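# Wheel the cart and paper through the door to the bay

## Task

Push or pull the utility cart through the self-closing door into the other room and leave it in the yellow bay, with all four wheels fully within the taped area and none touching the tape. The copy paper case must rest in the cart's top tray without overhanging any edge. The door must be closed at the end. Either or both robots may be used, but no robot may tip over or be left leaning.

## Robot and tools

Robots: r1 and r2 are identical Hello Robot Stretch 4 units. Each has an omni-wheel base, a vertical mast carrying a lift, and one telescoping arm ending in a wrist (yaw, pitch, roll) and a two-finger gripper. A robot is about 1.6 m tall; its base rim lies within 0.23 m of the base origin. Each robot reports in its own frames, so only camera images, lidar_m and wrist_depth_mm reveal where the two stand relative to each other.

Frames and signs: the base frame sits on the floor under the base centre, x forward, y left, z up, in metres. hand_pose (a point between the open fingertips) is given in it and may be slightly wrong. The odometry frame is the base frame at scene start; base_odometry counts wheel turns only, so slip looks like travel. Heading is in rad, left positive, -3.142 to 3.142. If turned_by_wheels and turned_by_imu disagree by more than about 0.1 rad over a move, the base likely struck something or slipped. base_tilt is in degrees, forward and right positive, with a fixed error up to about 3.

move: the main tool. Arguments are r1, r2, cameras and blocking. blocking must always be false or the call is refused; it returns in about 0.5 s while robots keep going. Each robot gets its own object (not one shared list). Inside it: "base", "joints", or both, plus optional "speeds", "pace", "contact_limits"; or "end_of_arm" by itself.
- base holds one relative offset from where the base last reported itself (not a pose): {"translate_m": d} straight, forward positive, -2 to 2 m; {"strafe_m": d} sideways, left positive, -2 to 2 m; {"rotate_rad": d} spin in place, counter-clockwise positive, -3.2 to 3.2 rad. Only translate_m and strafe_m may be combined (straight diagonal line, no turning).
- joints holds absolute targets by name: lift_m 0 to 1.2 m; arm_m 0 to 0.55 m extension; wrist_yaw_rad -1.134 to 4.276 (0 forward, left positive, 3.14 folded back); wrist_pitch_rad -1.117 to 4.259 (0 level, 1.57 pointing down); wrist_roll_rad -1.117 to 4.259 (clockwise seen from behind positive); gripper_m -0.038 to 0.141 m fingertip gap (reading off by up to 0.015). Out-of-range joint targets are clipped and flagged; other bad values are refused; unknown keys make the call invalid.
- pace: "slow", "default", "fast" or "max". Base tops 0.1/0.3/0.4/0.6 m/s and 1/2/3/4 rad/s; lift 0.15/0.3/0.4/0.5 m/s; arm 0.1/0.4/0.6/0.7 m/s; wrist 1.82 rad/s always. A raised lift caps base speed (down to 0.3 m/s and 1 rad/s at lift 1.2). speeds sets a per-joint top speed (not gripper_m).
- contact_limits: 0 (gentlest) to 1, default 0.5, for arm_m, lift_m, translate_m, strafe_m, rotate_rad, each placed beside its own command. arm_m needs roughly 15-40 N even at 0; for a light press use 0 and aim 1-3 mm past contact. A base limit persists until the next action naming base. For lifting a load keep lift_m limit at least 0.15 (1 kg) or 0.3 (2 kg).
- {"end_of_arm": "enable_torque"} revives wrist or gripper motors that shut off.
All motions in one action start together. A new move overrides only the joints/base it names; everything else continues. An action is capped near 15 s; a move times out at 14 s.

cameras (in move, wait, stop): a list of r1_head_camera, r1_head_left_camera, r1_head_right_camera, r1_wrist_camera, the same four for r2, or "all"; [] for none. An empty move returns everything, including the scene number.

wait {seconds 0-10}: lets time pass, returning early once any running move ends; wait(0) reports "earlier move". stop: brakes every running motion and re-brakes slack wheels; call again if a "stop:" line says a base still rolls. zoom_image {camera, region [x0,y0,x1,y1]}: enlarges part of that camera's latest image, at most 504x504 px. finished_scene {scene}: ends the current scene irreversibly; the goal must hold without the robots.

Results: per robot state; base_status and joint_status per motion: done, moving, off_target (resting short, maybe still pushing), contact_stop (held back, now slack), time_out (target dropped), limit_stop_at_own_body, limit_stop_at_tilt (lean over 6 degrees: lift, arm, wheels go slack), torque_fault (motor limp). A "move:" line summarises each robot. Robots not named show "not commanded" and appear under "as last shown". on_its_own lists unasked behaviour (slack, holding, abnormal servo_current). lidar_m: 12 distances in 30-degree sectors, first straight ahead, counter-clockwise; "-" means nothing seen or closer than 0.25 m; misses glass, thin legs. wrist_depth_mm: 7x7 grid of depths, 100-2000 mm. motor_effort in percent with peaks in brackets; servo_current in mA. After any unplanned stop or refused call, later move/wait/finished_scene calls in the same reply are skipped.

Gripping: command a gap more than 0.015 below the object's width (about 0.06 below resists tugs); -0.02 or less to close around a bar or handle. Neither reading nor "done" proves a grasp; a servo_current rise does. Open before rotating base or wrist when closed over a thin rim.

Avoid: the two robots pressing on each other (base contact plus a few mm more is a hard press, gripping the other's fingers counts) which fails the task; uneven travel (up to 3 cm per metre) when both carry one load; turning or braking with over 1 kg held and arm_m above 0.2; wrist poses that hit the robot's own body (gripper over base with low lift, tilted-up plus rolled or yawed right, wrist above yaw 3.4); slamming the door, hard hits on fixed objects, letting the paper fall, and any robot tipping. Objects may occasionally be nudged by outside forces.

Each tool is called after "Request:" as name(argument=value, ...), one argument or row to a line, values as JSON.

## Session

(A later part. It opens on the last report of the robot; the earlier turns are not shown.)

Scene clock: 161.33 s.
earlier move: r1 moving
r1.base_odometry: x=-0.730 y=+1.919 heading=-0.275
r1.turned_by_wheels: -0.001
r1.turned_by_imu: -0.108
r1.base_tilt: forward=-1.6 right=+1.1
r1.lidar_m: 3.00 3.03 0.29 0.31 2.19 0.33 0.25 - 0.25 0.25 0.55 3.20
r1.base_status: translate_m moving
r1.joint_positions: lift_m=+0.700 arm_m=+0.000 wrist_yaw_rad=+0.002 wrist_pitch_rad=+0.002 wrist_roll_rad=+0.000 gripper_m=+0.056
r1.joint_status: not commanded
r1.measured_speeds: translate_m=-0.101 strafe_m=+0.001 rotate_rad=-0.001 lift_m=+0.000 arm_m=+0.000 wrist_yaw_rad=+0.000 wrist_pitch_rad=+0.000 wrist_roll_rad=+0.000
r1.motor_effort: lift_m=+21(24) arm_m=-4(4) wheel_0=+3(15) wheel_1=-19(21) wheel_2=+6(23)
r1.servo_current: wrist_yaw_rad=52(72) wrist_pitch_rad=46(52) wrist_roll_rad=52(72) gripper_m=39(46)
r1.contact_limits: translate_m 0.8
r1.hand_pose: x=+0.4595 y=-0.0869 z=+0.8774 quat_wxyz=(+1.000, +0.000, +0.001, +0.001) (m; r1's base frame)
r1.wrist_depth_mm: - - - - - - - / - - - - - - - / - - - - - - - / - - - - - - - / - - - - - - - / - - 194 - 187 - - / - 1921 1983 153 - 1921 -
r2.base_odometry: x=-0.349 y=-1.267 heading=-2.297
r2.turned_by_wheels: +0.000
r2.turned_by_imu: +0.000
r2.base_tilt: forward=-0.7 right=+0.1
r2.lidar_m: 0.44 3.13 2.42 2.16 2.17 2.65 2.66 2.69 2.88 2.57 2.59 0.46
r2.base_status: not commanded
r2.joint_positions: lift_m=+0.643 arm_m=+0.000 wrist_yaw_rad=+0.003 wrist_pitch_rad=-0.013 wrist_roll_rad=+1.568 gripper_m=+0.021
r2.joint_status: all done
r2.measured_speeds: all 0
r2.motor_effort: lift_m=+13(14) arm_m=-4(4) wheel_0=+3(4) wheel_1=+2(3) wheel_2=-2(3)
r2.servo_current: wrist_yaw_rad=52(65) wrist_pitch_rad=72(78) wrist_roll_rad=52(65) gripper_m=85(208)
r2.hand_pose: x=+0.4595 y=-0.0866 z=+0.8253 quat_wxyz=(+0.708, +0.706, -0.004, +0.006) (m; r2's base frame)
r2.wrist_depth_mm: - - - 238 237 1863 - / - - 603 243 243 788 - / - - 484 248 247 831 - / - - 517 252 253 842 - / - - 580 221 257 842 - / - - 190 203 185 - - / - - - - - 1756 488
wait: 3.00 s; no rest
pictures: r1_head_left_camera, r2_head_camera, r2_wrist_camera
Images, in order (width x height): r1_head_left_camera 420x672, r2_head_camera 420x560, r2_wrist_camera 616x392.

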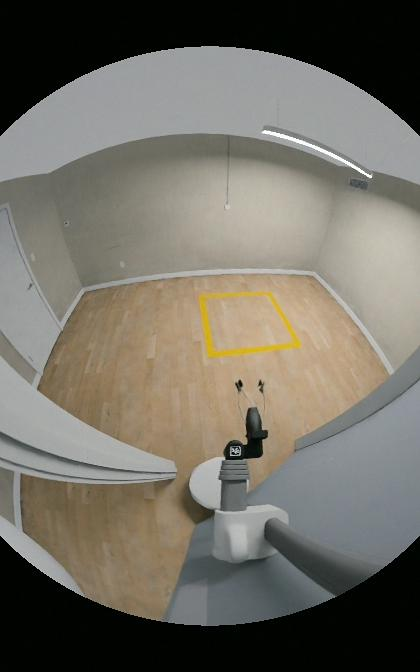

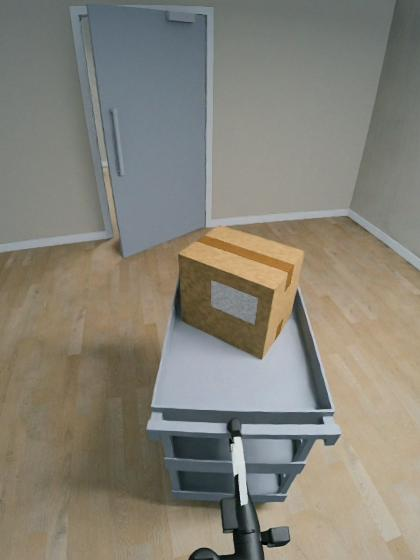

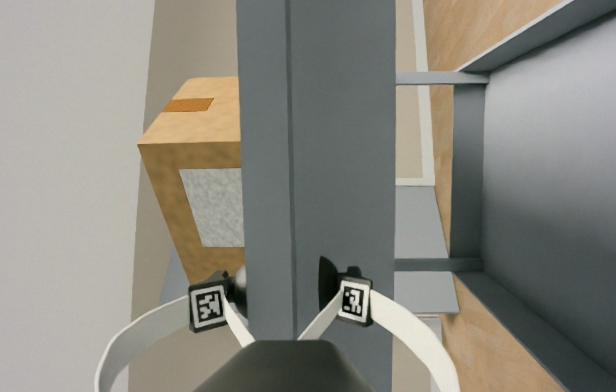

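Request:
move(
  blocking=false,
  r2={"joints":{"gripper_m":0.141}},
)

Request:
wait(
  seconds=1.3,
)

Request:
move(
  blocking=false,
  r2={"joints":{"lift_m":0.618}},
)

Request:
wait(
  seconds=1,
  cameras=["r1_head_left_camera","r1_head_right_camera","r2_head_camera","r2_wrist_camera"],
)

Scene clock: 181.27 s.
earlier move: r1 done
move: r2 moving
r1.base_odometry: x=-1.368 y=+2.098 heading=-0.274
r1.turned_by_wheels: +0.001
r1.turned_by_imu: -0.009
r1.base_tilt: forward=-1.6 right=+1.3
r1.lidar_m: 3.64 0.71 0.86 1.71 2.07 2.52 1.74 1.33 4.54 0.25 0.25 0.60
r1.base_status: done
r1.joint_positions: lift_m=+0.700 arm_m=+0.000 wrist_yaw_rad=+0.002 wrist_pitch_rad=+0.002 wrist_roll_rad=+0.000 gripper_m=+0.056
r1.joint_status: not commanded
r1.measured_speeds: all 0
r1.motor_effort: lift_m=+20(20) arm_m=-4(4) wheel_0=+1(1) wheel_1=-9(9) wheel_2=+4(4)
r1.servo_current: wrist_yaw_rad=59(59) wrist_pitch_rad=46(46) wrist_roll_rad=59(65) gripper_m=39(46)
r1.contact_limits: translate_m 0.8
r1.hand_pose: x=+0.4595 y=-0.0869 z=+0.8775 quat_wxyz=(+1.000, +0.000, +0.001, +0.001) (m; r1's base frame)
r1.wrist_depth_mm: - - - - - - - / - - - - - - - / - - - - - - - / - - - - - - - / - - - - - - - / - - 194 - 188 - - / - 1921 1863 153 - 1983 -
r2.base_odometry: x=-0.349 y=-1.267 heading=-2.297
r2.turned_by_wheels: +0.000
r2.turned_by_imu: +0.001
r2.base_tilt: forward=-0.7 right=+0.1
r2.lidar_m: 0.43 2.30 2.39 2.19 2.19 2.66 2.65 2.66 2.87 2.57 2.61 0.45
r2.base_status: not commanded
r2.joint_positions: lift_m=+0.643 arm_m=+0.000 wrist_yaw_rad=+0.003 wrist_pitch_rad=-0.013 wrist_roll_rad=+1.568 gripper_m=+0.040
r2.joint_status: gripper_m moving
r2.measured_speeds: all 0
r2.motor_effort: lift_m=+13(13) arm_m=-4(4) wheel_0=+3(4) wheel_1=+3(3) wheel_2=-2(3)
r2.servo_current: wrist_yaw_rad=46(52) wrist_pitch_rad=72(78) wrist_roll_rad=52(52) gripper_m=72(98)
r2.hand_pose: x=+0.4595 y=-0.0866 z=+0.8253 quat_wxyz=(+0.708, +0.706, -0.004, +0.006) (m; r2's base frame)
r2.wrist_depth_mm: - - - 241 - 1863 - / - - 597 246 - 788 - / - - 484 251 - 820 - / - - 521 255 - - - / - - 574 259 260 - - / - - 193 212 187 1863 - / - - - - - 1808 484
pictures: none

Scene clock: 182.57 s.
earlier move: r2 moving
r1.base_odometry: x=-1.368 y=+2.098 heading=-0.274
r1.turned_by_wheels: +0.000
r1.turned_by_imu: +0.000
r1.base_tilt: forward=-1.6 right=+1.2
r1.lidar_m: 3.63 0.73 0.87 1.73 2.05 2.52 1.77 1.33 4.56 0.25 0.25 0.59
r1.base_status: done
r1.joint_positions: lift_m=+0.700 arm_m=+0.000 wrist_yaw_rad=+0.002 wrist_pitch_rad=+0.002 wrist_roll_rad=+0.000 gripper_m=+0.056
r1.joint_status: not commanded
r1.measured_speeds: all 0
r1.motor_effort: lift_m=+20(20) arm_m=-4(4) wheel_0=+1(1) wheel_1=-9(9) wheel_2=+4(4)
r1.servo_current: wrist_yaw_rad=46(65) wrist_pitch_rad=46(46) wrist_roll_rad=39(65) gripper_m=33(52)
r1.contact_limits: translate_m 0.8
r1.hand_pose: x=+0.4595 y=-0.0869 z=+0.8775 quat_wxyz=(+1.000, +0.000, +0.001, +0.001) (m; r1's base frame)
r1.wrist_depth_mm: - - - - - - - / - - - - - - - / - - - - - - - / - - - - - - - / - - - - - - - / - - 195 - 187 - - / - 1921 1921 153 - 1983 -
r2.base_odometry: x=-0.349 y=-1.267 heading=-2.297
r2.turned_by_wheels: +0.000
r2.turned_by_imu: +0.000
r2.base_tilt: forward=-0.7 right=+0.0
r2.lidar_m: 0.44 2.23 2.43 2.18 2.20 2.65 2.66 2.69 2.87 2.56 2.60 0.45
r2.base_status: not commanded
r2.joint_positions: lift_m=+0.643 arm_m=+0.000 wrist_yaw_rad=+0.002 wrist_pitch_rad=-0.001 wrist_roll_rad=+1.568 gripper_m=+0.140
r2.joint_status: gripper_m moving
r2.measured_speeds: all 0
r2.motor_effort: lift_m=+14(14) arm_m=-4(4) wheel_0=+4(4) wheel_1=+2(3) wheel_2=-2(3)
r2.servo_current: wrist_yaw_rad=46(65) wrist_pitch_rad=39(78) wrist_roll_rad=39(65) gripper_m=65(124)
r2.hand_pose: x=+0.4595 y=-0.0868 z=+0.8220 quat_wxyz=(+0.708, +0.706, +0.000, +0.001) (m; r2's base frame)
r2.wrist_depth_mm: - - 192 248 - 1618 - / - - 195 252 - 820 - / - 517 198 256 - 842 - / - 544 214 259 - 820 - / - - 211 263 878 - - / - - 206 267 267 185 - / - - - - - 1808 473
wait: 1.30 s; no rest
pictures: none

Scene clock: 183.07 s.
earlier move: r2 done
move: r2 moving
r1: as last shown
r1.lidar_m: 3.63 0.70 0.88 1.70 2.06 2.53 1.76 1.31 4.54 0.25 0.25 0.55
r1.motor_effort: lift_m=+20(20) arm_m=-4(4) wheel_0=+1(1) wheel_1=-8(9) wheel_2=+4(4)
r1.servo_current: wrist_yaw_rad=59(59) wrist_pitch_rad=46(46) wrist_roll_rad=65(65) gripper_m=39(46)
r1.contact_limits: translate_m 0.8
r1.wrist_depth_mm: - - - - - - - / - - - - - - - / - - - - - - - / - - - - - - - / - - - - - - - / - - 194 - 187 - - / - 1921 1921 153 - 1983 -
r2.base_odometry: x=-0.349 y=-1.267 heading=-2.297
r2.turned_by_wheels: +0.000
r2.turned_by_imu: +0.000
r2.base_tilt: forward=-0.7 right=+0.1
r2.lidar_m: 0.43 2.21 2.42 2.18 2.19 2.64 2.65 2.70 2.88 2.57 2.59 0.46
r2.base_status: not commanded
r2.joint_positions: lift_m=+0.619 arm_m=+0.000 wrist_yaw_rad=+0.002 wrist_pitch_rad=-0.001 wrist_roll_rad=+1.568 gripper_m=+0.141
r2.joint_status: lift_m moving; the others done
r2.measured_speeds: translate_m=+0.000 strafe_m=+0.000 rotate_rad=+0.000 lift_m=-0.027 arm_m=+0.000 wrist_yaw_rad=+0.000 wrist_pitch_rad=+0.000 wrist_roll_rad=+0.000
r2.motor_effort: lift_m=+14(15) arm_m=-4(4) wheel_0=+4(4) wheel_1=+2(3) wheel_2=-2(3)
r2.servo_current: wrist_yaw_rad=52(59) wrist_pitch_rad=39(46) wrist_roll_rad=59(59) gripper_m=52(59)
r2.hand_pose: x=+0.4595 y=-0.0868 z=+0.7978 quat_wxyz=(+0.708, +0.706, +0.000, +0.001) (m; r2's base frame)
r2.wrist_depth_mm: - - 245 248 - 1708 - / - - 219 252 - - - / - 488 218 256 - - - / - 521 258 258 - - - / - - 214 264 - - - / - 216 208 266 1921 189 - / - - 211 - - 1808 -
pictures: none

Scene clock: 183.43 s.
earlier move: r2 done
r1.base_odometry: x=-1.368 y=+2.098 heading=-0.274
r1.turned_by_wheels: +0.000
r1.turned_by_imu: +0.000
r1.base_tilt: forward=-1.6 right=+1.3
r1.lidar_m: 3.64 0.72 0.89 1.70 2.05 2.53 1.75 1.30 4.54 0.25 0.25 0.57
r1.base_status: not commanded
r1.joint_positions: lift_m=+0.700 arm_m=+0.000 wrist_yaw_rad=+0.002 wrist_pitch_rad=+0.002 wrist_roll_rad=+0.000 gripper_m=+0.056
r1.joint_status: not commanded
r1.measured_speeds: all 0
r1.motor_effort: lift_m=+20(20) arm_m=-4(4) wheel_0=+0(1) wheel_1=-8(9) wheel_2=+4(4)
r1.servo_current: wrist_yaw_rad=46(59) wrist_pitch_rad=46(46) wrist_roll_rad=52(65) gripper_m=39(46)
r1.contact_limits: translate_m 0.8
r1.hand_pose: x=+0.4595 y=-0.0869 z=+0.8775 quat_wxyz=(+1.000, +0.000, +0.001, +0.001) (m; r1's base frame)
r1.wrist_depth_mm: - - - - - - - / - - - - - - - / - - - - - - - / - - - - - - - / - - - - - - - / - - 195 - 188 - - / - 1921 1921 154 - 1983 -
r2.base_odometry: x=-0.349 y=-1.267 heading=-2.297
r2.turned_by_wheels: +0.000
r2.turned_by_imu: +0.000
r2.base_tilt: forward=-0.7 right=+0.1
r2.lidar_m: 0.43 2.25 2.44 2.17 2.17 2.67 2.67 2.70 2.90 2.59 2.56 0.47
r2.base_status: not commanded
r2.joint_positions: lift_m=+0.618 arm_m=+0.000 wrist_yaw_rad=+0.002 wrist_pitch_rad=-0.001 wrist_roll_rad=+1.568 gripper_m=+0.141
r2.joint_status: all done
r2.measured_speeds: all 0
r2.motor_effort: lift_m=+13(15) arm_m=-4(4) wheel_0=+3(4) wheel_1=+2(3) wheel_2=-3(3)
r2.servo_current: wrist_yaw_rad=46(59) wrist_pitch_rad=33(46) wrist_roll_rad=39(59) gripper_m=46(59)
r2.hand_pose: x=+0.4595 y=-0.0868 z=+0.7970 quat_wxyz=(+0.708, +0.706, +0.000, +0.001) (m; r2's base frame)
r2.wrist_depth_mm: - - 246 247 - 1708 - / - - 219 251 - - - / - 488 219 255 - - - / - 535 217 259 - - - / - - 215 264 - - - / - 216 207 267 1921 187 - / - - 210 - - 1756 -
wait: 0.37 of 1 s (r2 has come to rest)
pictures: r1_head_left_camera, r1_head_right_camera, r2_head_camera, r2_wrist_camera
Images, in order (width x height): r1_head_left_camera 420x672, r1_head_right_camera 420x672, r2_head_camera 420x560, r2_wrist_camera 616x392.

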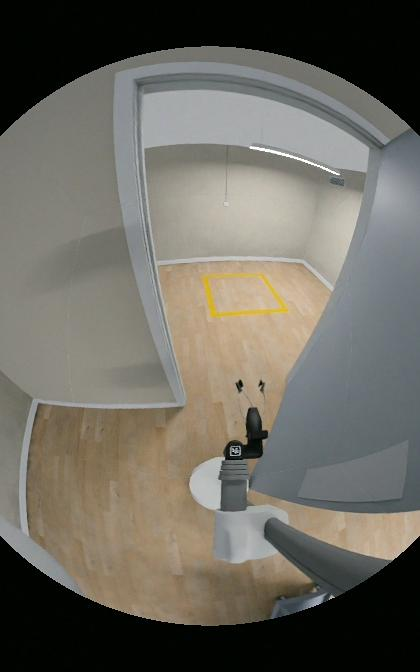

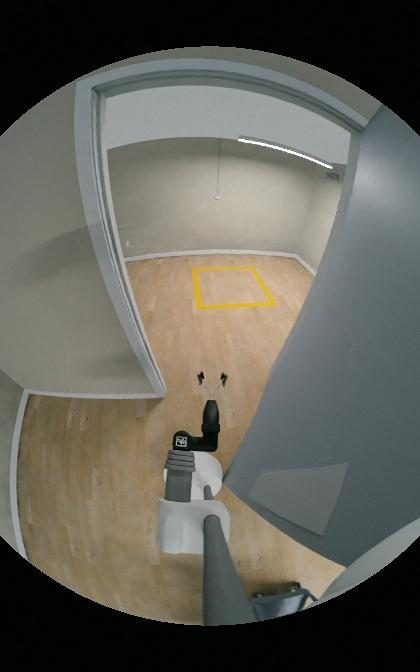

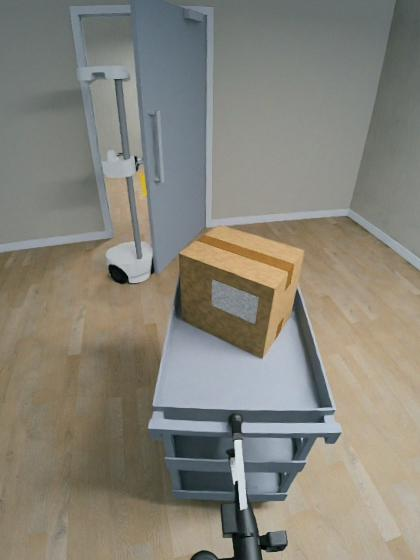

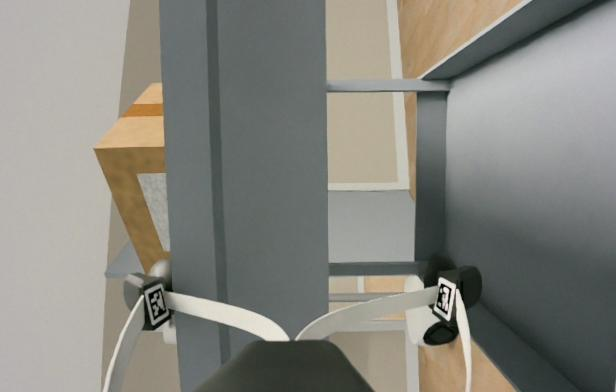

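Request:
move(
  blocking=false,
  r1={"joints":{"arm_m":0.35}},
  r2={"joints":{"gripper_m":0.04}},
)

Request:
wait(
  seconds=1,
)

Request:
wait(
  seconds=0.7,
  cameras=["r1_head_right_camera","r2_wrist_camera"],
)

Request:
move(
  blocking=false,
  r2={"base":{"translate_m":-0.6},"pace":"slow"},
)

Request:
wait(
  seconds=7,
  cameras=["r1_head_right_camera","r2_head_camera","r2_wrist_camera"],
)

Scene clock: 202.27 s.
move: r1 moving; r2 moving
r1.base_odometry: x=-1.368 y=+2.098 heading=-0.274
r1.turned_by_wheels: +0.000
r1.turned_by_imu: +0.000
r1.base_tilt: forward=-1.6 right=+1.3
r1.lidar_m: 3.63 0.72 0.85 1.70 2.05 2.53 1.76 1.32 4.53 0.25 0.25 0.61
r1.base_status: not commanded
r1.joint_positions: lift_m=+0.700 arm_m=+0.051 wrist_yaw_rad=+0.002 wrist_pitch_rad=+0.002 wrist_roll_rad=+0.000 gripper_m=+0.056
r1.joint_status: arm_m moving
r1.measured_speeds: translate_m=+0.000 strafe_m=+0.000 rotate_rad=+0.000 lift_m=+0.000 arm_m=+0.195 wrist_yaw_rad=+0.000 wrist_pitch_rad=+0.000 wrist_roll_rad=+0.000
r1.motor_effort: lift_m=+20(20) arm_m=+5(7) wheel_0=+1(1) wheel_1=-8(9) wheel_2=+4(4)
r1.servo_current: wrist_yaw_rad=46(65) wrist_pitch_rad=39(52) wrist_roll_rad=52(52) gripper_m=33(46)
r1.contact_limits: translate_m 0.8
r1.hand_pose: x=+0.5100 y=-0.0869 z=+0.8775 quat_wxyz=(+1.000, +0.000, +0.001, +0.001) (m; r1's base frame)
r1.wrist_depth_mm: - - - - - - - / - - - - - - - / - - - - - - - / - - - - - - - / - - - - - - - / - - 194 - 187 - - / - 1983 1983 153 - 1983 -
r2.base_odometry: x=-0.349 y=-1.267 heading=-2.297
r2.turned_by_wheels: +0.000
r2.turned_by_imu: +0.000
r2.base_tilt: forward=-0.6 right=+0.1
r2.lidar_m: 0.44 2.21 2.43 2.18 2.19 2.65 2.66 2.68 2.89 2.57 2.59 0.46
r2.base_status: not commanded
r2.joint_positions: lift_m=+0.618 arm_m=+0.000 wrist_yaw_rad=+0.002 wrist_pitch_rad=-0.001 wrist_roll_rad=+1.568 gripper_m=+0.130
r2.joint_status: gripper_m moving
r2.measured_speeds: all 0
r2.motor_effort: lift_m=+13(13) arm_m=-4(4) wheel_0=+3(4) wheel_1=+2(3) wheel_2=-2(3)
r2.servo_current: wrist_yaw_rad=46(59) wrist_pitch_rad=39(46) wrist_roll_rad=46(59) gripper_m=104(104)
r2.hand_pose: x=+0.4595 y=-0.0868 z=+0.7970 quat_wxyz=(+0.708, +0.706, +0.000, +0.001) (m; r2's base frame)
r2.wrist_depth_mm: - - 207 247 - 1756 - / - - 208 251 - - - / - 492 206 255 - - - / - 539 204 259 - - - / - - 204 264 - - - / - - 205 266 194 - - / - - 212 - - 1808 -
pictures: none

Scene clock: 203.27 s.
earlier move: r1 moving; r2 moving
r1.base_odometry: x=-1.368 y=+2.098 heading=-0.274
r1.turned_by_wheels: +0.000
r1.turned_by_imu: +0.000
r1.base_tilt: forward=-1.6 right=+1.3
r1.lidar_m: 3.64 0.71 0.86 1.72 2.07 2.49 1.76 1.35 4.56 0.25 0.25 0.61
r1.base_status: not commanded
r1.joint_positions: lift_m=+0.700 arm_m=+0.323 wrist_yaw_rad=+0.002 wrist_pitch_rad=+0.002 wrist_roll_rad=+0.000 gripper_m=+0.056
r1.joint_status: arm_m moving
r1.measured_speeds: translate_m=+0.000 strafe_m=+0.000 rotate_rad=+0.000 lift_m=+0.000 arm_m=+0.154 wrist_yaw_rad=+0.000 wrist_pitch_rad=+0.000 wrist_roll_rad=+0.000
r1.motor_effort: lift_m=+20(20) arm_m=+5(8) wheel_0=+1(1) wheel_1=-8(9) wheel_2=+4(4)
r1.servo_current: wrist_yaw_rad=39(65) wrist_pitch_rad=39(52) wrist_roll_rad=59(59) gripper_m=39(46)
r1.contact_limits: translate_m 0.8
r1.hand_pose: x=+0.7823 y=-0.0869 z=+0.8775 quat_wxyz=(+1.000, +0.000, +0.001, +0.001) (m; r1's base frame)
r1.wrist_depth_mm: - - - - - - - / - - - - - - - / - - - - - - - / - - - - - - - / - - - - - - - / - - 194 - 187 - - / - 1921 1921 154 - 1921 -
r2.base_odometry: x=-0.349 y=-1.267 heading=-2.297
r2.turned_by_wheels: +0.000
r2.turned_by_imu: +0.000
r2.base_tilt: forward=-0.7 right=+0.1
r2.lidar_m: 0.42 0.43 2.42 2.17 2.18 2.66 2.67 2.68 2.86 2.57 2.59 0.44
r2.base_status: not commanded
r2.joint_positions: lift_m=+0.619 arm_m=+0.000 wrist_yaw_rad=+0.003 wrist_pitch_rad=-0.018 wrist_roll_rad=+1.568 gripper_m=+0.046
r2.joint_status: gripper_m moving
r2.measured_speeds: all 0
r2.motor_effort: lift_m=+10(13) arm_m=-4(4) wheel_0=+4(4) wheel_1=+2(3) wheel_2=+0(3)
r2.servo_current: wrist_yaw_rad=39(65) wrist_pitch_rad=98(98) wrist_roll_rad=39(59) gripper_m=189(273)
r2.hand_pose: x=+0.4596 y=-0.0864 z=+0.8021 quat_wxyz=(+0.708, +0.706, -0.005, +0.008) (m; r2's base frame)
r2.wrist_depth_mm: - - 173 226 - - - / - - 177 231 - 750 - / - 525 180 236 - 798 - / - - 183 239 - 820 - / - - 206 245 - 831 - / - - 190 250 187 1808 - / - - - - - 1983 484
wait: 1.00 s; no rest
pictures: none

Scene clock: 203.73 s.
earlier move: r1 moving; r2 done
r1.base_odometry: x=-1.368 y=+2.098 heading=-0.274
r1.turned_by_wheels: +0.000
r1.turned_by_imu: +0.000
r1.base_tilt: forward=-1.6 right=+1.3
r1.lidar_m: 3.64 0.72 0.85 1.70 2.07 2.51 1.77 1.34 4.55 0.25 0.25 0.62
r1.base_status: not commanded
r1.joint_positions: lift_m=+0.700 arm_m=+0.350 wrist_yaw_rad=+0.002 wrist_pitch_rad=+0.002 wrist_roll_rad=+0.000 gripper_m=+0.056
r1.joint_status: arm_m moving
r1.measured_speeds: all 0
r1.motor_effort: lift_m=+20(20) arm_m=+6(9) wheel_0=+1(1) wheel_1=-9(9) wheel_2=+4(4)
r1.servo_current: wrist_yaw_rad=65(65) wrist_pitch_rad=39(52) wrist_roll_rad=46(65) gripper_m=46(46)
r1.contact_limits: translate_m 0.8
r1.hand_pose: x=+0.8093 y=-0.0869 z=+0.8775 quat_wxyz=(+1.000, +0.000, +0.001, +0.001) (m; r1's base frame)
r1.wrist_depth_mm: - - - - - - - / - - - - - - - / - - - - - - - / - - - - - - - / - - - - - - - / - - 193 - 188 - - / - 1921 1863 154 - 1921 -
r2.base_odometry: x=-0.349 y=-1.267 heading=-2.297
r2.turned_by_wheels: +0.000
r2.turned_by_imu: +0.000
r2.base_tilt: forward=-0.7 right=+0.1
r2.lidar_m: 0.42 0.46 2.44 2.18 2.17 2.64 2.68 2.68 2.86 2.59 2.60 0.43
r2.base_status: not commanded
r2.joint_positions: lift_m=+0.619 arm_m=+0.000 wrist_yaw_rad=+0.003 wrist_pitch_rad=-0.020 wrist_roll_rad=+1.568 gripper_m=+0.041
r2.joint_status: all done
r2.measured_speeds: all 0
r2.motor_effort: lift_m=+9(13) arm_m=-4(4) wheel_0=+4(4) wheel_1=+2(3) wheel_2=+0(3)
r2.servo_current: wrist_yaw_rad=46(65) wrist_pitch_rad=98(117) wrist_roll_rad=46(59) gripper_m=98(273)
r2.hand_pose: x=+0.4596 y=-0.0864 z=+0.8026 quat_wxyz=(+0.708, +0.706, -0.006, +0.008) (m; r2's base frame)
r2.wrist_depth_mm: - - 172 225 - - - / - - 177 230 - 741 - / - - 181 235 - - - / - - 184 239 - 820 - / - - 195 245 - 842 - / - - 190 248 186 1808 - / - - - - - 1863 480
wait: 0.47 of 0.7 s (r2 has come to rest)
pictures: r1_head_right_camera, r2_wrist_camera
Images, in order (width x height): r1_head_right_camera 420x672, r2_wrist_camera 616x392.

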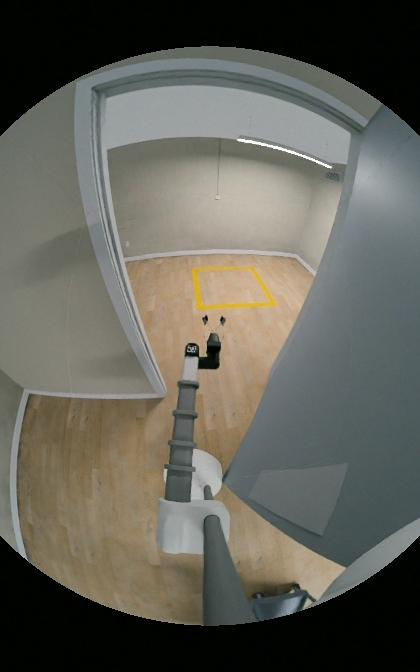

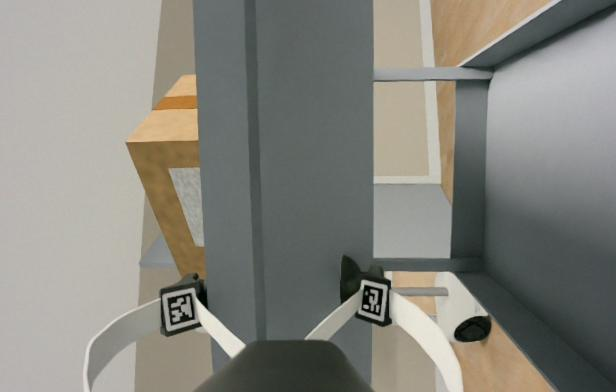

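Scene clock: 204.23 s.
earlier move: r1 done
move: r2 moving
r1.base_odometry: x=-1.368 y=+2.098 heading=-0.274
r1.turned_by_wheels: +0.000
r1.turned_by_imu: +0.000
r1.base_tilt: forward=-1.6 right=+1.3
r1.lidar_m: 3.65 0.73 0.87 1.72 2.06 2.52 1.76 1.34 4.59 0.25 0.26 0.60
r1.base_status: not commanded
r1.joint_positions: lift_m=+0.700 arm_m=+0.350 wrist_yaw_rad=+0.002 wrist_pitch_rad=+0.002 wrist_roll_rad=+0.000 gripper_m=+0.056
r1.joint_status: all done
r1.measured_speeds: all 0
r1.motor_effort: lift_m=+20(20) arm_m=+5(5) wheel_0=+1(1) wheel_1=-8(9) wheel_2=+4(4)
r1.servo_current: wrist_yaw_rad=46(59) wrist_pitch_rad=39(46) wrist_roll_rad=39(59) gripper_m=39(46)
r1.contact_limits: translate_m 0.8
r1.hand_pose: x=+0.8093 y=-0.0869 z=+0.8775 quat_wxyz=(+1.000, +0.000, +0.001, +0.001) (m; r1's base frame)
r1.wrist_depth_mm: - - - - - - - / - - - - - - - / - - - - - - - / - - - - - - - / - - - - - - - / - - 193 - 188 - - / - 1863 1983 153 - 1921 -
r2.base_odometry: x=-0.341 y=-1.259 heading=-2.297
r2.turned_by_wheels: +0.000
r2.turned_by_imu: +0.001
r2.base_tilt: forward=-0.7 right=+0.1
r2.lidar_m: 0.42 0.46 2.44 2.16 2.17 2.65 2.65 2.65 2.87 2.57 2.57 0.43
r2.base_status: translate_m moving
r2.joint_positions: lift_m=+0.619 arm_m=+0.000 wrist_yaw_rad=+0.004 wrist_pitch_rad=-0.021 wrist_roll_rad=+1.568 gripper_m=+0.041
r2.joint_status: not commanded
r2.measured_speeds: translate_m=-0.048 strafe_m=+0.000 rotate_rad=+0.003 lift_m=+0.000 arm_m=+0.000 wrist_yaw_rad=+0.005 wrist_pitch_rad=+0.000 wrist_roll_rad=+0.000
r2.motor_effort: lift_m=+8(9) arm_m=-4(4) wheel_0=-7(7) wheel_1=-7(8) wheel_2=+13(14)
r2.servo_current: wrist_yaw_rad=46(59) wrist_pitch_rad=117(117) wrist_roll_rad=39(65) gripper_m=104(111)
r2.hand_pose: x=+0.4596 y=-0.0862 z=+0.8030 quat_wxyz=(+0.708, +0.706, -0.006, +0.009) (m; r2's base frame)
r2.wrist_depth_mm: - - 173 225 - - - / - - 177 230 - 759 - / - - 193 234 - - - / - - 185 241 - 831 - / - - 191 244 - 831 - / - - 190 250 186 1808 - / - - - - - 1661 480
pictures: none

Scene clock: 211.03 s.
earlier move: r2 done
r1.base_odometry: x=-1.368 y=+2.098 heading=-0.274
r1.turned_by_wheels: +0.000
r1.turned_by_imu: +0.000
r1.base_tilt: forward=-1.6 right=+1.3
r1.lidar_m: 3.64 0.70 0.87 1.70 2.04 2.52 1.92 1.91 4.54 0.25 0.25 0.59
r1.base_status: not commanded
r1.joint_positions: lift_m=+0.700 arm_m=+0.350 wrist_yaw_rad=+0.002 wrist_pitch_rad=+0.002 wrist_roll_rad=+0.000 gripper_m=+0.056
r1.joint_status: all done
r1.measured_speeds: all 0
r1.motor_effort: lift_m=+20(20) arm_m=+5(5) wheel_0=+1(1) wheel_1=-9(9) wheel_2=+4(4)
r1.servo_current: wrist_yaw_rad=52(72) wrist_pitch_rad=52(52) wrist_roll_rad=39(72) gripper_m=39(52)
r1.contact_limits: translate_m 0.8
r1.hand_pose: x=+0.8093 y=-0.0869 z=+0.8775 quat_wxyz=(+1.000, +0.000, +0.001, +0.001) (m; r1's base frame)
r1.wrist_depth_mm: - - - - - - - / - - - - - - - / - - - - - - - / - - - - - - - / - - - - - - - / - - 193 - 187 - - / - 1921 1983 154 - 1983 -
r2.base_odometry: x=+0.049 y=-0.819 heading=-2.297
r2.turned_by_wheels: +0.000
r2.turned_by_imu: +0.004
r2.base_tilt: forward=-0.7 right=+0.0
r2.lidar_m: 0.37 0.40 2.30 2.04 2.03 2.35 2.08 2.09 2.55 2.67 2.69 0.47
r2.base_status: done
r2.joint_positions: lift_m=+0.619 arm_m=+0.000 wrist_yaw_rad=+0.005 wrist_pitch_rad=-0.021 wrist_roll_rad=+1.568 gripper_m=+0.041
r2.joint_status: not commanded
r2.measured_speeds: all 0
r2.motor_effort: lift_m=+8(9) arm_m=-4(4) wheel_0=-1(8) wheel_1=-4(8) wheel_2=+9(16)
r2.servo_current: wrist_yaw_rad=39(65) wrist_pitch_rad=111(124) wrist_roll_rad=52(65) gripper_m=85(111)
r2.hand_pose: x=+0.4597 y=-0.0859 z=+0.8030 quat_wxyz=(+0.708, +0.706, -0.005, +0.009) (m; r2's base frame)
r2.wrist_depth_mm: - - - 296 306 314 310 / - - - 285 - 1983 484 / - - - 274 - - - / - - 210 265 - 831 - / - - 201 256 - 831 - / - - 191 245 186 - - / - - 559 - - - -
wait: 6.80 of 7 s (r2 has come to rest)
pictures: r1_head_right_camera, r2_head_camera, r2_wrist_camera
Images, in order (width x height): r1_head_right_camera 420x672, r2_head_camera 420x560, r2_wrist_camera 616x392.

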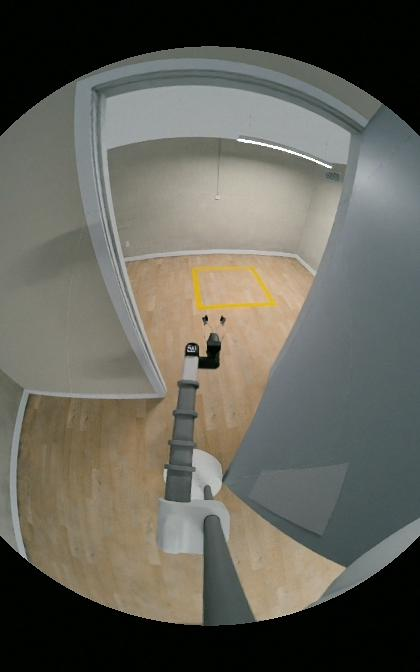

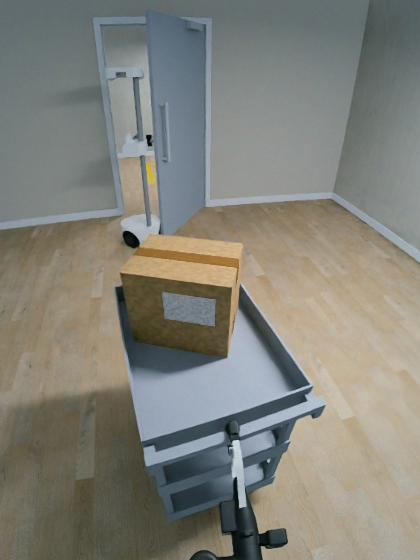

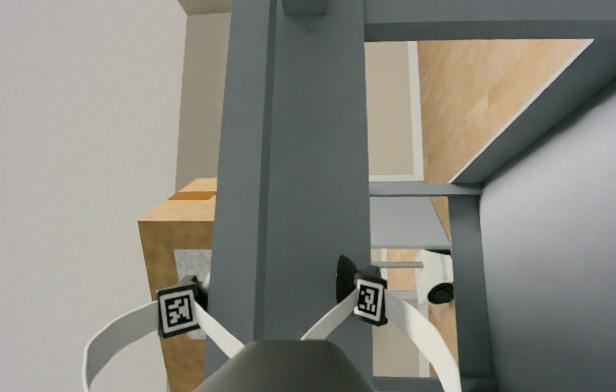

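Request:
move(
  blocking=false,
  r1={"base":{"translate_m":-0.35},"pace":"slow","contact_limits":{"translate_m":0.8}},
)

Request:
wait(
  seconds=5,
)

Request:
move(
  blocking=false,
  r1={"base":{"strafe_m":-0.25},"pace":"slow","contact_limits":{"strafe_m":0.6}},
)

Request:
wait(
  seconds=3.5,
  cameras=["r1_head_right_camera","r1_head_left_camera","r2_head_camera"],
)

Scene clock: 222.40 s.
move: r1 moving
r1.base_odometry: x=-1.380 y=+2.102 heading=-0.274
r1.turned_by_wheels: +0.000
r1.turned_by_imu: +0.000
r1.base_tilt: forward=-1.6 right=+1.3
r1.lidar_m: 3.67 0.72 0.89 1.76 2.03 2.52 1.92 1.92 4.08 0.25 0.25 0.57
r1.base_status: translate_m moving
r1.joint_positions: lift_m=+0.700 arm_m=+0.350 wrist_yaw_rad=+0.002 wrist_pitch_rad=+0.002 wrist_roll_rad=+0.000 gripper_m=+0.056
r1.joint_status: not commanded
r1.measured_speeds: translate_m=-0.049 strafe_m=+0.000 rotate_rad=-0.003 lift_m=+0.000 arm_m=+0.000 wrist_yaw_rad=+0.000 wrist_pitch_rad=+0.000 wrist_roll_rad=+0.000
r1.motor_effort: lift_m=+20(20) arm_m=+5(5) wheel_0=-1(2) wheel_1=-9(11) wheel_2=+9(10)
r1.servo_current: wrist_yaw_rad=39(65) wrist_pitch_rad=33(52) wrist_roll_rad=52(65) gripper_m=39(46)
r1.contact_limits: translate_m 0.8
r1.hand_pose: x=+0.8093 y=-0.0869 z=+0.8775 quat_wxyz=(+1.000, +0.000, +0.001, +0.001) (m; r1's base frame)
r1.wrist_depth_mm: - - - - - - - / - - - - - - - / - - - - - - - / - - - - - - - / - - - - - - - / - - 194 - 187 - - / - 1921 1863 153 - 1983 -
r2: as last shown
r2.turned_by_imu: +0.000
r2.base_tilt: forward=-0.7 right=+0.1
r2.lidar_m: 0.35 0.38 2.29 2.02 2.05 2.35 2.08 2.11 2.55 2.67 2.68 0.46
r2.motor_effort: lift_m=+8(8) arm_m=-4(4) wheel_0=+0(1) wheel_1=-4(4) wheel_2=+9(9)
r2.servo_current: wrist_yaw_rad=52(72) wrist_pitch_rad=117(117) wrist_roll_rad=52(59) gripper_m=91(91)
r2.wrist_depth_mm: - - - 297 307 314 312 / - - - 285 - 1983 477 / - - 218 273 - - - / - - 209 263 - 842 - / - - 201 254 - 831 - / - - 191 245 185 - - / - - 554 - - - -
pictures: none

Scene clock: 226.67 s.
earlier move: r1 done
r1.base_odometry: x=-1.705 y=+2.193 heading=-0.272
r1.turned_by_wheels: +0.002
r1.turned_by_imu: +0.058
r1.base_tilt: forward=-1.6 right=+1.3
r1.lidar_m: 0.38 1.03 1.34 1.99 2.01 2.58 1.59 1.60 2.97 2.75 1.70 0.40
r1.base_status: done
r1.joint_positions: lift_m=+0.700 arm_m=+0.350 wrist_yaw_rad=+0.004 wrist_pitch_rad=+0.002 wrist_roll_rad=+0.000 gripper_m=+0.056
r1.joint_status: not commanded
r1.measured_speeds: all 0
r1.motor_effort: lift_m=+20(21) arm_m=-4(5) wheel_0=+6(15) wheel_1=-1(11) wheel_2=+16(23)
r1.servo_current: wrist_yaw_rad=46(72) wrist_pitch_rad=39(52) wrist_roll_rad=65(65) gripper_m=39(52)
r1.contact_limits: translate_m 0.8
r1.hand_pose: x=+0.8096 y=-0.0864 z=+0.8775 quat_wxyz=(+1.000, +0.000, +0.001, +0.002) (m; r1's base frame)
r1.wrist_depth_mm: 477 - - - - - - / 484 - - - - - - / 480 - - - - - - / 484 - - - - - - / 484 - - - - - - / 484 - 193 - 187 - - / 480 - 1921 153 - 1863 -
r2.base_odometry: x=+0.049 y=-0.819 heading=-2.297
r2.turned_by_wheels: +0.000
r2.turned_by_imu: +0.001
r2.base_tilt: forward=-0.7 right=+0.0
r2.lidar_m: 0.37 0.36 2.31 2.03 2.04 2.32 2.08 2.07 2.54 2.69 2.70 0.46
r2.base_status: not commanded
r2.joint_positions: lift_m=+0.619 arm_m=+0.000 wrist_yaw_rad=+0.005 wrist_pitch_rad=-0.021 wrist_roll_rad=+1.568 gripper_m=+0.041
r2.joint_status: not commanded
r2.measured_speeds: all 0
r2.motor_effort: lift_m=+8(8) arm_m=-4(4) wheel_0=+0(1) wheel_1=-4(4) wheel_2=+9(10)
r2.servo_current: wrist_yaw_rad=46(72) wrist_pitch_rad=117(124) wrist_roll_rad=52(59) gripper_m=91(98)
r2.hand_pose: x=+0.4597 y=-0.0859 z=+0.8030 quat_wxyz=(+0.708, +0.706, -0.005, +0.009) (m; r2's base frame)
r2.wrist_depth_mm: - - - 296 304 315 310 / - - - 285 - 1921 484 / - - 218 273 - - - / - - 209 264 - 831 - / - - 201 254 - 820 - / - - 190 246 186 - - / - - 559 - - - -
wait: 4.27 of 5 s (r1 has come to rest)
pictures: none

Scene clock: 227.17 s.
move: r1 moving
r1.base_odometry: x=-1.709 y=+2.179 heading=-0.269
r1.turned_by_wheels: +0.003
r1.turned_by_imu: +0.004
r1.base_tilt: forward=-1.6 right=+1.2
r1.lidar_m: 0.36 1.04 1.33 2.00 2.04 2.56 1.60 1.58 2.94 2.72 1.66 0.39
r1.base_status: strafe_m moving
r1.joint_positions: lift_m=+0.700 arm_m=+0.350 wrist_yaw_rad=+0.004 wrist_pitch_rad=+0.002 wrist_roll_rad=+0.000 gripper_m=+0.056
r1.joint_status: not commanded
r1.measured_speeds: translate_m=-0.002 strafe_m=-0.056 rotate_rad=+0.008 lift_m=+0.000 arm_m=+0.000 wrist_yaw_rad=+0.000 wrist_pitch_rad=+0.000 wrist_roll_rad=+0.000
r1.motor_effort: lift_m=+20(20) arm_m=-4(4) wheel_0=+23(25) wheel_1=-2(4) wheel_2=+16(16)
r1.servo_current: wrist_yaw_rad=59(72) wrist_pitch_rad=46(46) wrist_roll_rad=46(65) gripper_m=39(46)
r1.contact_limits: strafe_m 0.6
r1.hand_pose: x=+0.8096 y=-0.0864 z=+0.8775 quat_wxyz=(+1.000, +0.000, +0.001, +0.002) (m; r1's base frame)
r1.wrist_depth_mm: 492 - - - - - - / 492 - - - - - - / 488 - - - - - - / 484 - - - - - - / 484 - - - - - - / 484 - 193 - 188 - - / 488 1921 1863 153 - 1921 -
r2: as last shown
r2.turned_by_imu: +0.000
r2.base_tilt: forward=-0.7 right=+0.1
r2.lidar_m: 0.38 0.36 2.33 2.02 2.02 2.32 2.09 2.09 2.56 2.67 2.70 0.47
r2.motor_effort: lift_m=+8(8) arm_m=-4(4) wheel_0=-1(1) wheel_1=-4(4) wheel_2=+9(9)
r2.servo_current: wrist_yaw_rad=52(59) wrist_pitch_rad=117(117) wrist_roll_rad=46(59) gripper_m=98(98)
r2.wrist_depth_mm: - - - 296 306 314 312 / - - - 283 - 1983 480 / - - 217 274 - - - / - - 209 264 - 831 - / - - 201 255 - 831 - / - - 191 246 186 - - / - - 559 - - - -
pictures: none

Scene clock: 230.67 s.
earlier move: r1 contact_stop
r1.base_odometry: x=-1.765 y=+1.993 heading=-0.089
r1.turned_by_wheels: +0.180
r1.turned_by_imu: +0.256
r1.base_tilt: forward=-1.6 right=+1.2
r1.lidar_m: 0.25 1.11 1.71 2.17 2.41 1.63 1.56 3.23 2.57 2.54 1.30 0.26
r1.base_status: strafe_m contact_stop
r1.joint_positions: lift_m=+0.700 arm_m=+0.350 wrist_yaw_rad=+0.003 wrist_pitch_rad=+0.002 wrist_roll_rad=+0.000 gripper_m=+0.056
r1.joint_status: not commanded
r1.measured_speeds: translate_m=+0.006 strafe_m=+0.044 rotate_rad=+0.235 lift_m=+0.000 arm_m=+0.000 wrist_yaw_rad=+0.000 wrist_pitch_rad=+0.000 wrist_roll_rad=+0.000
r1.on_its_own: the wheels are slack since a contact_stop
r1.motor_effort: lift_m=+20(20) arm_m=+4(4) wheel_0=+0(33) wheel_1=+1(7) wheel_2=+0(16)
r1.servo_current: wrist_yaw_rad=46(72) wrist_pitch_rad=39(52) wrist_roll_rad=39(72) gripper_m=46(52)
r1.contact_limits: strafe_m 0.6
r1.hand_pose: x=+0.8095 y=-0.0867 z=+0.8775 quat_wxyz=(+1.000, +0.000, +0.001, +0.001) (m; r1's base frame)
r1.wrist_depth_mm: 504 - - - - - - / 512 - - - - - - / 504 - - - - - - / 521 - - - - - - / 504 - - - - - - / 512 - 193 - 187 - - / - 530 1921 153 - 1863 -
r2.base_odometry: x=+0.049 y=-0.819 heading=-2.297
r2.turned_by_wheels: +0.000
r2.turned_by_imu: +0.000
r2.base_tilt: forward=-0.7 right=+0.1
r2.lidar_m: 0.36 0.36 2.32 2.03 2.02 2.33 2.09 2.10 2.57 2.69 2.71 0.46
r2.base_status: not commanded
r2.joint_positions: lift_m=+0.619 arm_m=+0.000 wrist_yaw_rad=+0.005 wrist_pitch_rad=-0.021 wrist_roll_rad=+1.568 gripper_m=+0.041
r2.joint_status: not commanded
r2.measured_speeds: all 0
r2.motor_effort: lift_m=+8(8) arm_m=-4(4) wheel_0=+0(1) wheel_1=-4(5) wheel_2=+9(10)
r2.servo_current: wrist_yaw_rad=46(72) wrist_pitch_rad=111(124) wrist_roll_rad=46(65) gripper_m=91(98)
r2.hand_pose: x=+0.4597 y=-0.0859 z=+0.8030 quat_wxyz=(+0.708, +0.706, -0.005, +0.009) (m; r2's base frame)
r2.wrist_depth_mm: - - - 296 306 314 310 / - - - 283 - 1983 477 / - - 218 274 - - - / - - 209 265 - 842 - / - - 200 254 - 820 - / - - 191 246 186 - - / - - 559 - - - -
wait: 3.50 s; no rest
pictures: r1_head_left_camera, r1_head_right_camera, r2_head_camera
Images, in order (width x height): r1_head_left_camera 420x672, r1_head_right_camera 420x672, r2_head_camera 420x560.

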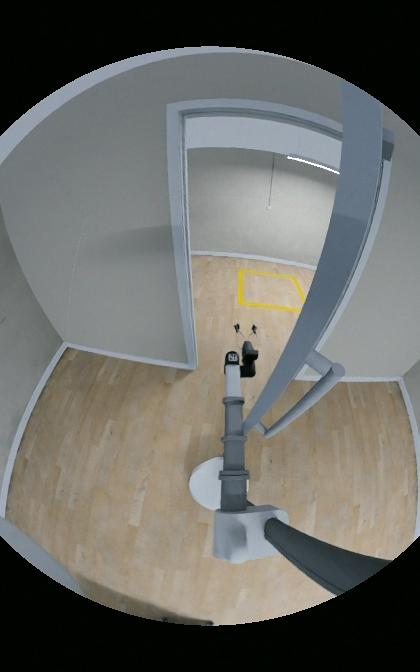

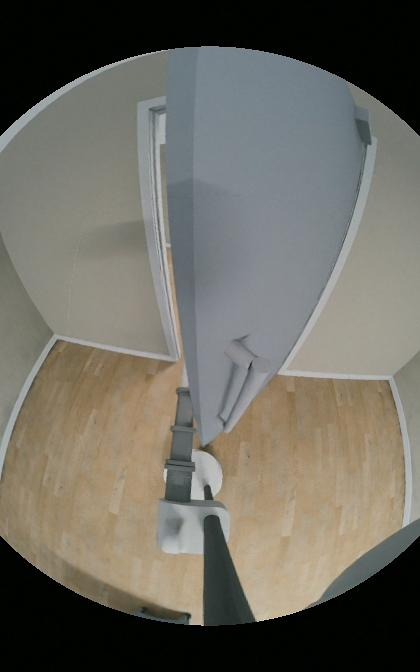

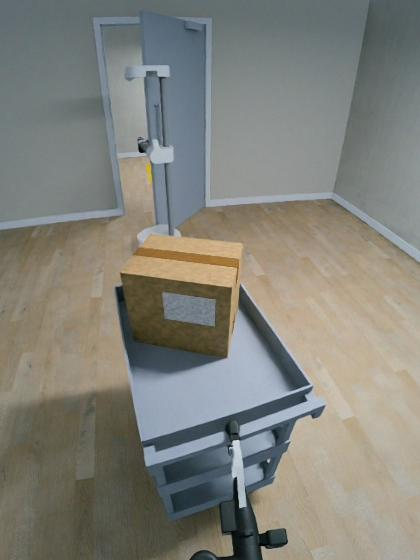

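Request:
move(
  blocking=false,
  r1={"base":{"translate_m":-0.18},"pace":"slow","contact_limits":{"translate_m":0.8}},
)

Request:
wait(
  seconds=3,
)

Request:
move(
  blocking=false,
  r1={"base":{"strafe_m":-0.3},"pace":"slow","contact_limits":{"strafe_m":0.9}},
)

Request:
wait(
  seconds=4.5,
  cameras=["r1_head_right_camera","r1_head_left_camera","r2_head_camera"],
)

Scene clock: 238.13 s.
earlier move: r1 contact_stop
move: r1 moving
r1.base_odometry: x=-1.685 y=+2.040 heading=+0.338
r1.turned_by_wheels: +0.427
r1.turned_by_imu: +0.426
r1.base_tilt: forward=-1.5 right=+1.3
r1.lidar_m: 0.99 1.43 2.12 2.22 3.18 1.65 3.60 2.67 2.60 1.32 0.95 0.88
r1.base_status: earlier strafe_m contact_stop (by the wheels' count: -0.176 of -0.250); translate_m moving
r1.joint_positions: lift_m=+0.700 arm_m=+0.350 wrist_yaw_rad=+0.003 wrist_pitch_rad=+0.002 wrist_roll_rad=+0.000 gripper_m=+0.056
r1.joint_status: not commanded
r1.measured_speeds: translate_m=-0.048 strafe_m=+0.000 rotate_rad=+0.000 lift_m=+0.000 arm_m=+0.000 wrist_yaw_rad=+0.000 wrist_pitch_rad=+0.000 wrist_roll_rad=+0.000
r1.motor_effort: lift_m=+20(20) arm_m=-5(5) wheel_0=-5(6) wheel_1=-5(6) wheel_2=+6(6)
r1.servo_current: wrist_yaw_rad=52(59) wrist_pitch_rad=39(52) wrist_roll_rad=52(59) gripper_m=46(46)
r1.contact_limits: translate_m 0.8
r1.hand_pose: x=+0.8096 y=-0.0866 z=+0.8775 quat_wxyz=(+1.000, +0.000, +0.001, +0.001) (m; r1's base frame)
r1.wrist_depth_mm: - - - - 433 373 357 / - - - - 436 377 357 / - - - - 439 379 362 / - - - - 436 379 357 / - - - - 439 384 364 / - - 190 - 187 382 364 / - 141 - 136 436 377 364
r2: as last shown
r2.turned_by_imu: +0.001
r2.base_tilt: forward=-0.7 right=+0.0
r2.lidar_m: 0.37 0.36 2.29 2.01 2.04 2.34 2.06 2.10 2.54 2.69 2.72 0.47
r2.motor_effort: lift_m=+8(8) arm_m=-4(4) wheel_0=-1(1) wheel_1=-4(4) wheel_2=+9(9)
r2.servo_current: wrist_yaw_rad=59(59) wrist_pitch_rad=117(117) wrist_roll_rad=52(52) gripper_m=91(98)
r2.wrist_depth_mm: - - - 297 304 312 312 / - - - 285 - 1983 480 / - - 217 274 - - - / - - 209 265 - 831 - / - - 201 254 - 831 - / - - 191 246 186 - - / - - 554 - - - -
pictures: none

Scene clock: 240.73 s.
earlier move: r1 done
r1.base_odometry: x=-1.843 y=+1.984 heading=+0.338
r1.turned_by_wheels: +0.000
r1.turned_by_imu: +0.000
r1.base_tilt: forward=-1.6 right=+1.3
r1.lidar_m: 1.14 1.64 2.22 2.34 3.26 1.50 3.51 2.59 2.51 1.54 1.13 1.08
r1.base_status: done
r1.joint_positions: lift_m=+0.700 arm_m=+0.350 wrist_yaw_rad=+0.003 wrist_pitch_rad=+0.002 wrist_roll_rad=+0.000 gripper_m=+0.056
r1.joint_status: not commanded
r1.measured_speeds: all 0
r1.motor_effort: lift_m=+20(20) arm_m=-5(5) wheel_0=-3(8) wheel_1=-2(6) wheel_2=+3(7)
r1.servo_current: wrist_yaw_rad=39(72) wrist_pitch_rad=39(52) wrist_roll_rad=39(72) gripper_m=46(52)
r1.contact_limits: translate_m 0.8
r1.hand_pose: x=+0.8096 y=-0.0866 z=+0.8775 quat_wxyz=(+1.000, +0.000, +0.001, +0.001) (m; r1's base frame)
r1.wrist_depth_mm: - - - - - 500 473 / - - - - - 504 469 / - - - - - 504 477 / - - - - - 530 473 / - - - - - 539 477 / - - 191 - 187 521 480 / - 141 - 136 - 500 484
r2.base_odometry: x=+0.049 y=-0.819 heading=-2.297
r2.turned_by_wheels: +0.000
r2.turned_by_imu: +0.000
r2.base_tilt: forward=-0.7 right=+0.1
r2.lidar_m: 0.37 0.38 2.30 2.01 2.06 2.32 2.07 2.10 2.56 2.68 2.72 0.45
r2.base_status: not commanded
r2.joint_positions: lift_m=+0.619 arm_m=+0.000 wrist_yaw_rad=+0.005 wrist_pitch_rad=-0.021 wrist_roll_rad=+1.568 gripper_m=+0.041
r2.joint_status: not commanded
r2.measured_speeds: all 0
r2.motor_effort: lift_m=+8(8) arm_m=-4(4) wheel_0=-1(1) wheel_1=-4(5) wheel_2=+9(9)
r2.servo_current: wrist_yaw_rad=52(65) wrist_pitch_rad=111(124) wrist_roll_rad=39(65) gripper_m=91(98)
r2.hand_pose: x=+0.4597 y=-0.0859 z=+0.8030 quat_wxyz=(+0.708, +0.706, -0.005, +0.009) (m; r2's base frame)
r2.wrist_depth_mm: - - - 296 306 314 310 / - - - 283 - 1921 480 / - - 218 274 - - - / - - 209 264 - 831 - / - - 200 255 - 820 - / - - 191 245 186 - - / - - 549 - - - -
wait: 2.60 of 3 s (r1 has come to rest)
pictures: none

Scene clock: 241.23 s.
move: r1 moving
r1.base_odometry: x=-1.838 y=+1.971 heading=+0.338
r1.turned_by_wheels: +0.000
r1.turned_by_imu: +0.000
r1.base_tilt: forward=-1.5 right=+1.3
r1.lidar_m: 1.09 1.59 2.22 2.34 3.30 1.51 3.50 2.59 2.49 1.50 1.11 1.01
r1.base_status: strafe_m moving
r1.joint_positions: lift_m=+0.700 arm_m=+0.350 wrist_yaw_rad=+0.003 wrist_pitch_rad=+0.002 wrist_roll_rad=+0.000 gripper_m=+0.056
r1.joint_status: not commanded
r1.measured_speeds: translate_m=+0.000 strafe_m=-0.057 rotate_rad=+0.001 lift_m=+0.000 arm_m=+0.000 wrist_yaw_rad=+0.000 wrist_pitch_rad=+0.000 wrist_roll_rad=+0.000
r1.motor_effort: lift_m=+20(20) arm_m=-5(5) wheel_0=+8(8) wheel_1=-6(8) wheel_2=+0(2)
r1.servo_current: wrist_yaw_rad=39(52) wrist_pitch_rad=39(46) wrist_roll_rad=46(65) gripper_m=39(46)
r1.contact_limits: strafe_m 0.9
r1.hand_pose: x=+0.8096 y=-0.0866 z=+0.8775 quat_wxyz=(+1.000, +0.000, +0.001, +0.001) (m; r1's base frame)
r1.wrist_depth_mm: - - - - - 492 462 / - - - - - 488 462 / - - - - - 492 466 / - - - - - 492 469 / - - - - - 500 469 / - - 190 - 188 512 469 / - 140 - 137 - 496 469
r2: as last shown
r2.lidar_m: 0.38 0.37 2.30 2.00 2.05 2.31 2.08 2.08 2.57 2.67 2.70 0.47
r2.motor_effort: lift_m=+8(8) arm_m=-4(4) wheel_0=-1(1) wheel_1=-4(4) wheel_2=+9(9)
r2.servo_current: wrist_yaw_rad=46(59) wrist_pitch_rad=111(117) wrist_roll_rad=39(65) gripper_m=98(98)
r2.wrist_depth_mm: - - - 294 306 314 312 / - - - 285 - 1983 480 / - - 218 273 - - - / - - 209 264 - 831 - / - - 200 254 - 831 - / - - 191 247 185 - - / - - 554 - - - -
pictures: none

Scene clock: 244.87 s.
earlier move: r1 done
r1.base_odometry: x=-1.743 y=+1.701 heading=+0.338
r1.turned_by_wheels: +0.000
r1.turned_by_imu: -0.001
r1.base_tilt: forward=-1.6 right=+1.2
r1.lidar_m: 0.98 1.39 2.44 2.62 1.76 1.67 3.12 2.35 2.26 1.31 0.97 0.92
r1.base_status: done
r1.joint_positions: lift_m=+0.700 arm_m=+0.350 wrist_yaw_rad=+0.003 wrist_pitch_rad=+0.002 wrist_roll_rad=+0.000 gripper_m=+0.056
r1.joint_status: not commanded
r1.measured_speeds: all 0
r1.motor_effort: lift_m=+20(20) arm_m=-5(5) wheel_0=+4(8) wheel_1=-2(8) wheel_2=+1(2)
r1.servo_current: wrist_yaw_rad=52(72) wrist_pitch_rad=46(52) wrist_roll_rad=59(65) gripper_m=39(52)
r1.contact_limits: strafe_m 0.9
r1.hand_pose: x=+0.8096 y=-0.0866 z=+0.8775 quat_wxyz=(+1.000, +0.000, +0.001, +0.001) (m; r1's base frame)
r1.wrist_depth_mm: - - 445 480 421 368 336 / - - 439 480 424 373 345 / - - 445 480 427 373 345 / - - 445 488 424 377 342 / - - 445 492 427 377 349 / - - 191 492 188 379 349 / - 140 182 143 421 362 349
r2.base_odometry: x=+0.049 y=-0.819 heading=-2.297
r2.turned_by_wheels: +0.000
r2.turned_by_imu: +0.001
r2.base_tilt: forward=-0.7 right=+0.1
r2.lidar_m: 0.37 0.39 2.31 2.03 2.04 2.36 2.08 2.09 2.56 2.69 2.70 0.46
r2.base_status: not commanded
r2.joint_positions: lift_m=+0.619 arm_m=+0.000 wrist_yaw_rad=+0.005 wrist_pitch_rad=-0.021 wrist_roll_rad=+1.568 gripper_m=+0.041
r2.joint_status: not commanded
r2.measured_speeds: all 0
r2.motor_effort: lift_m=+8(8) arm_m=-3(4) wheel_0=+0(1) wheel_1=-4(5) wheel_2=+9(10)
r2.servo_current: wrist_yaw_rad=52(65) wrist_pitch_rad=111(124) wrist_roll_rad=46(65) gripper_m=91(98)
r2.hand_pose: x=+0.4597 y=-0.0859 z=+0.8030 quat_wxyz=(+0.708, +0.706, -0.005, +0.009) (m; r2's base frame)
r2.wrist_depth_mm: - - - 294 304 314 310 / - - - 286 - 1921 484 / - - 218 274 - - - / - - 209 264 - 831 - / - - 201 254 - 831 - / - - 191 246 186 - - / - - 554 - - - -
wait: 3.63 of 4.5 s (r1 has come to rest)
pictures: r1_head_left_camera, r1_head_right_camera, r2_head_camera
Images, in order (width x height): r1_head_left_camera 420x672, r1_head_right_camera 420x672, r2_head_camera 420x560.

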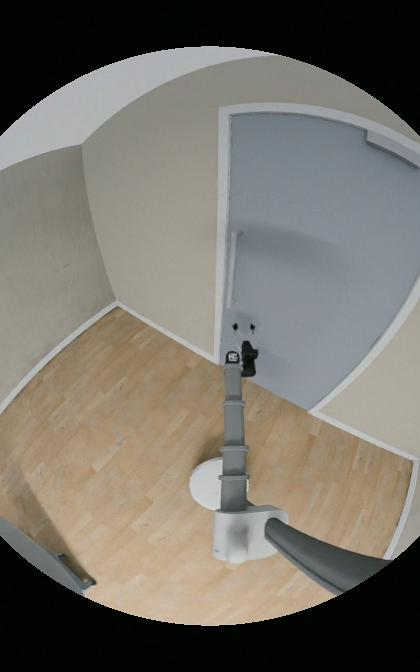

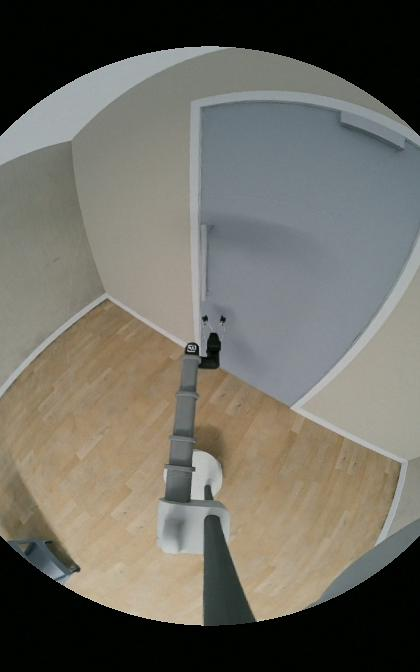

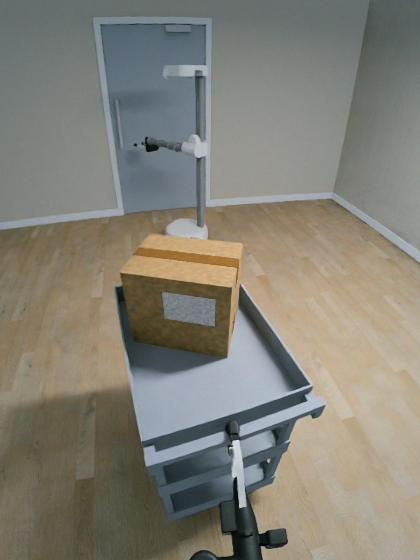

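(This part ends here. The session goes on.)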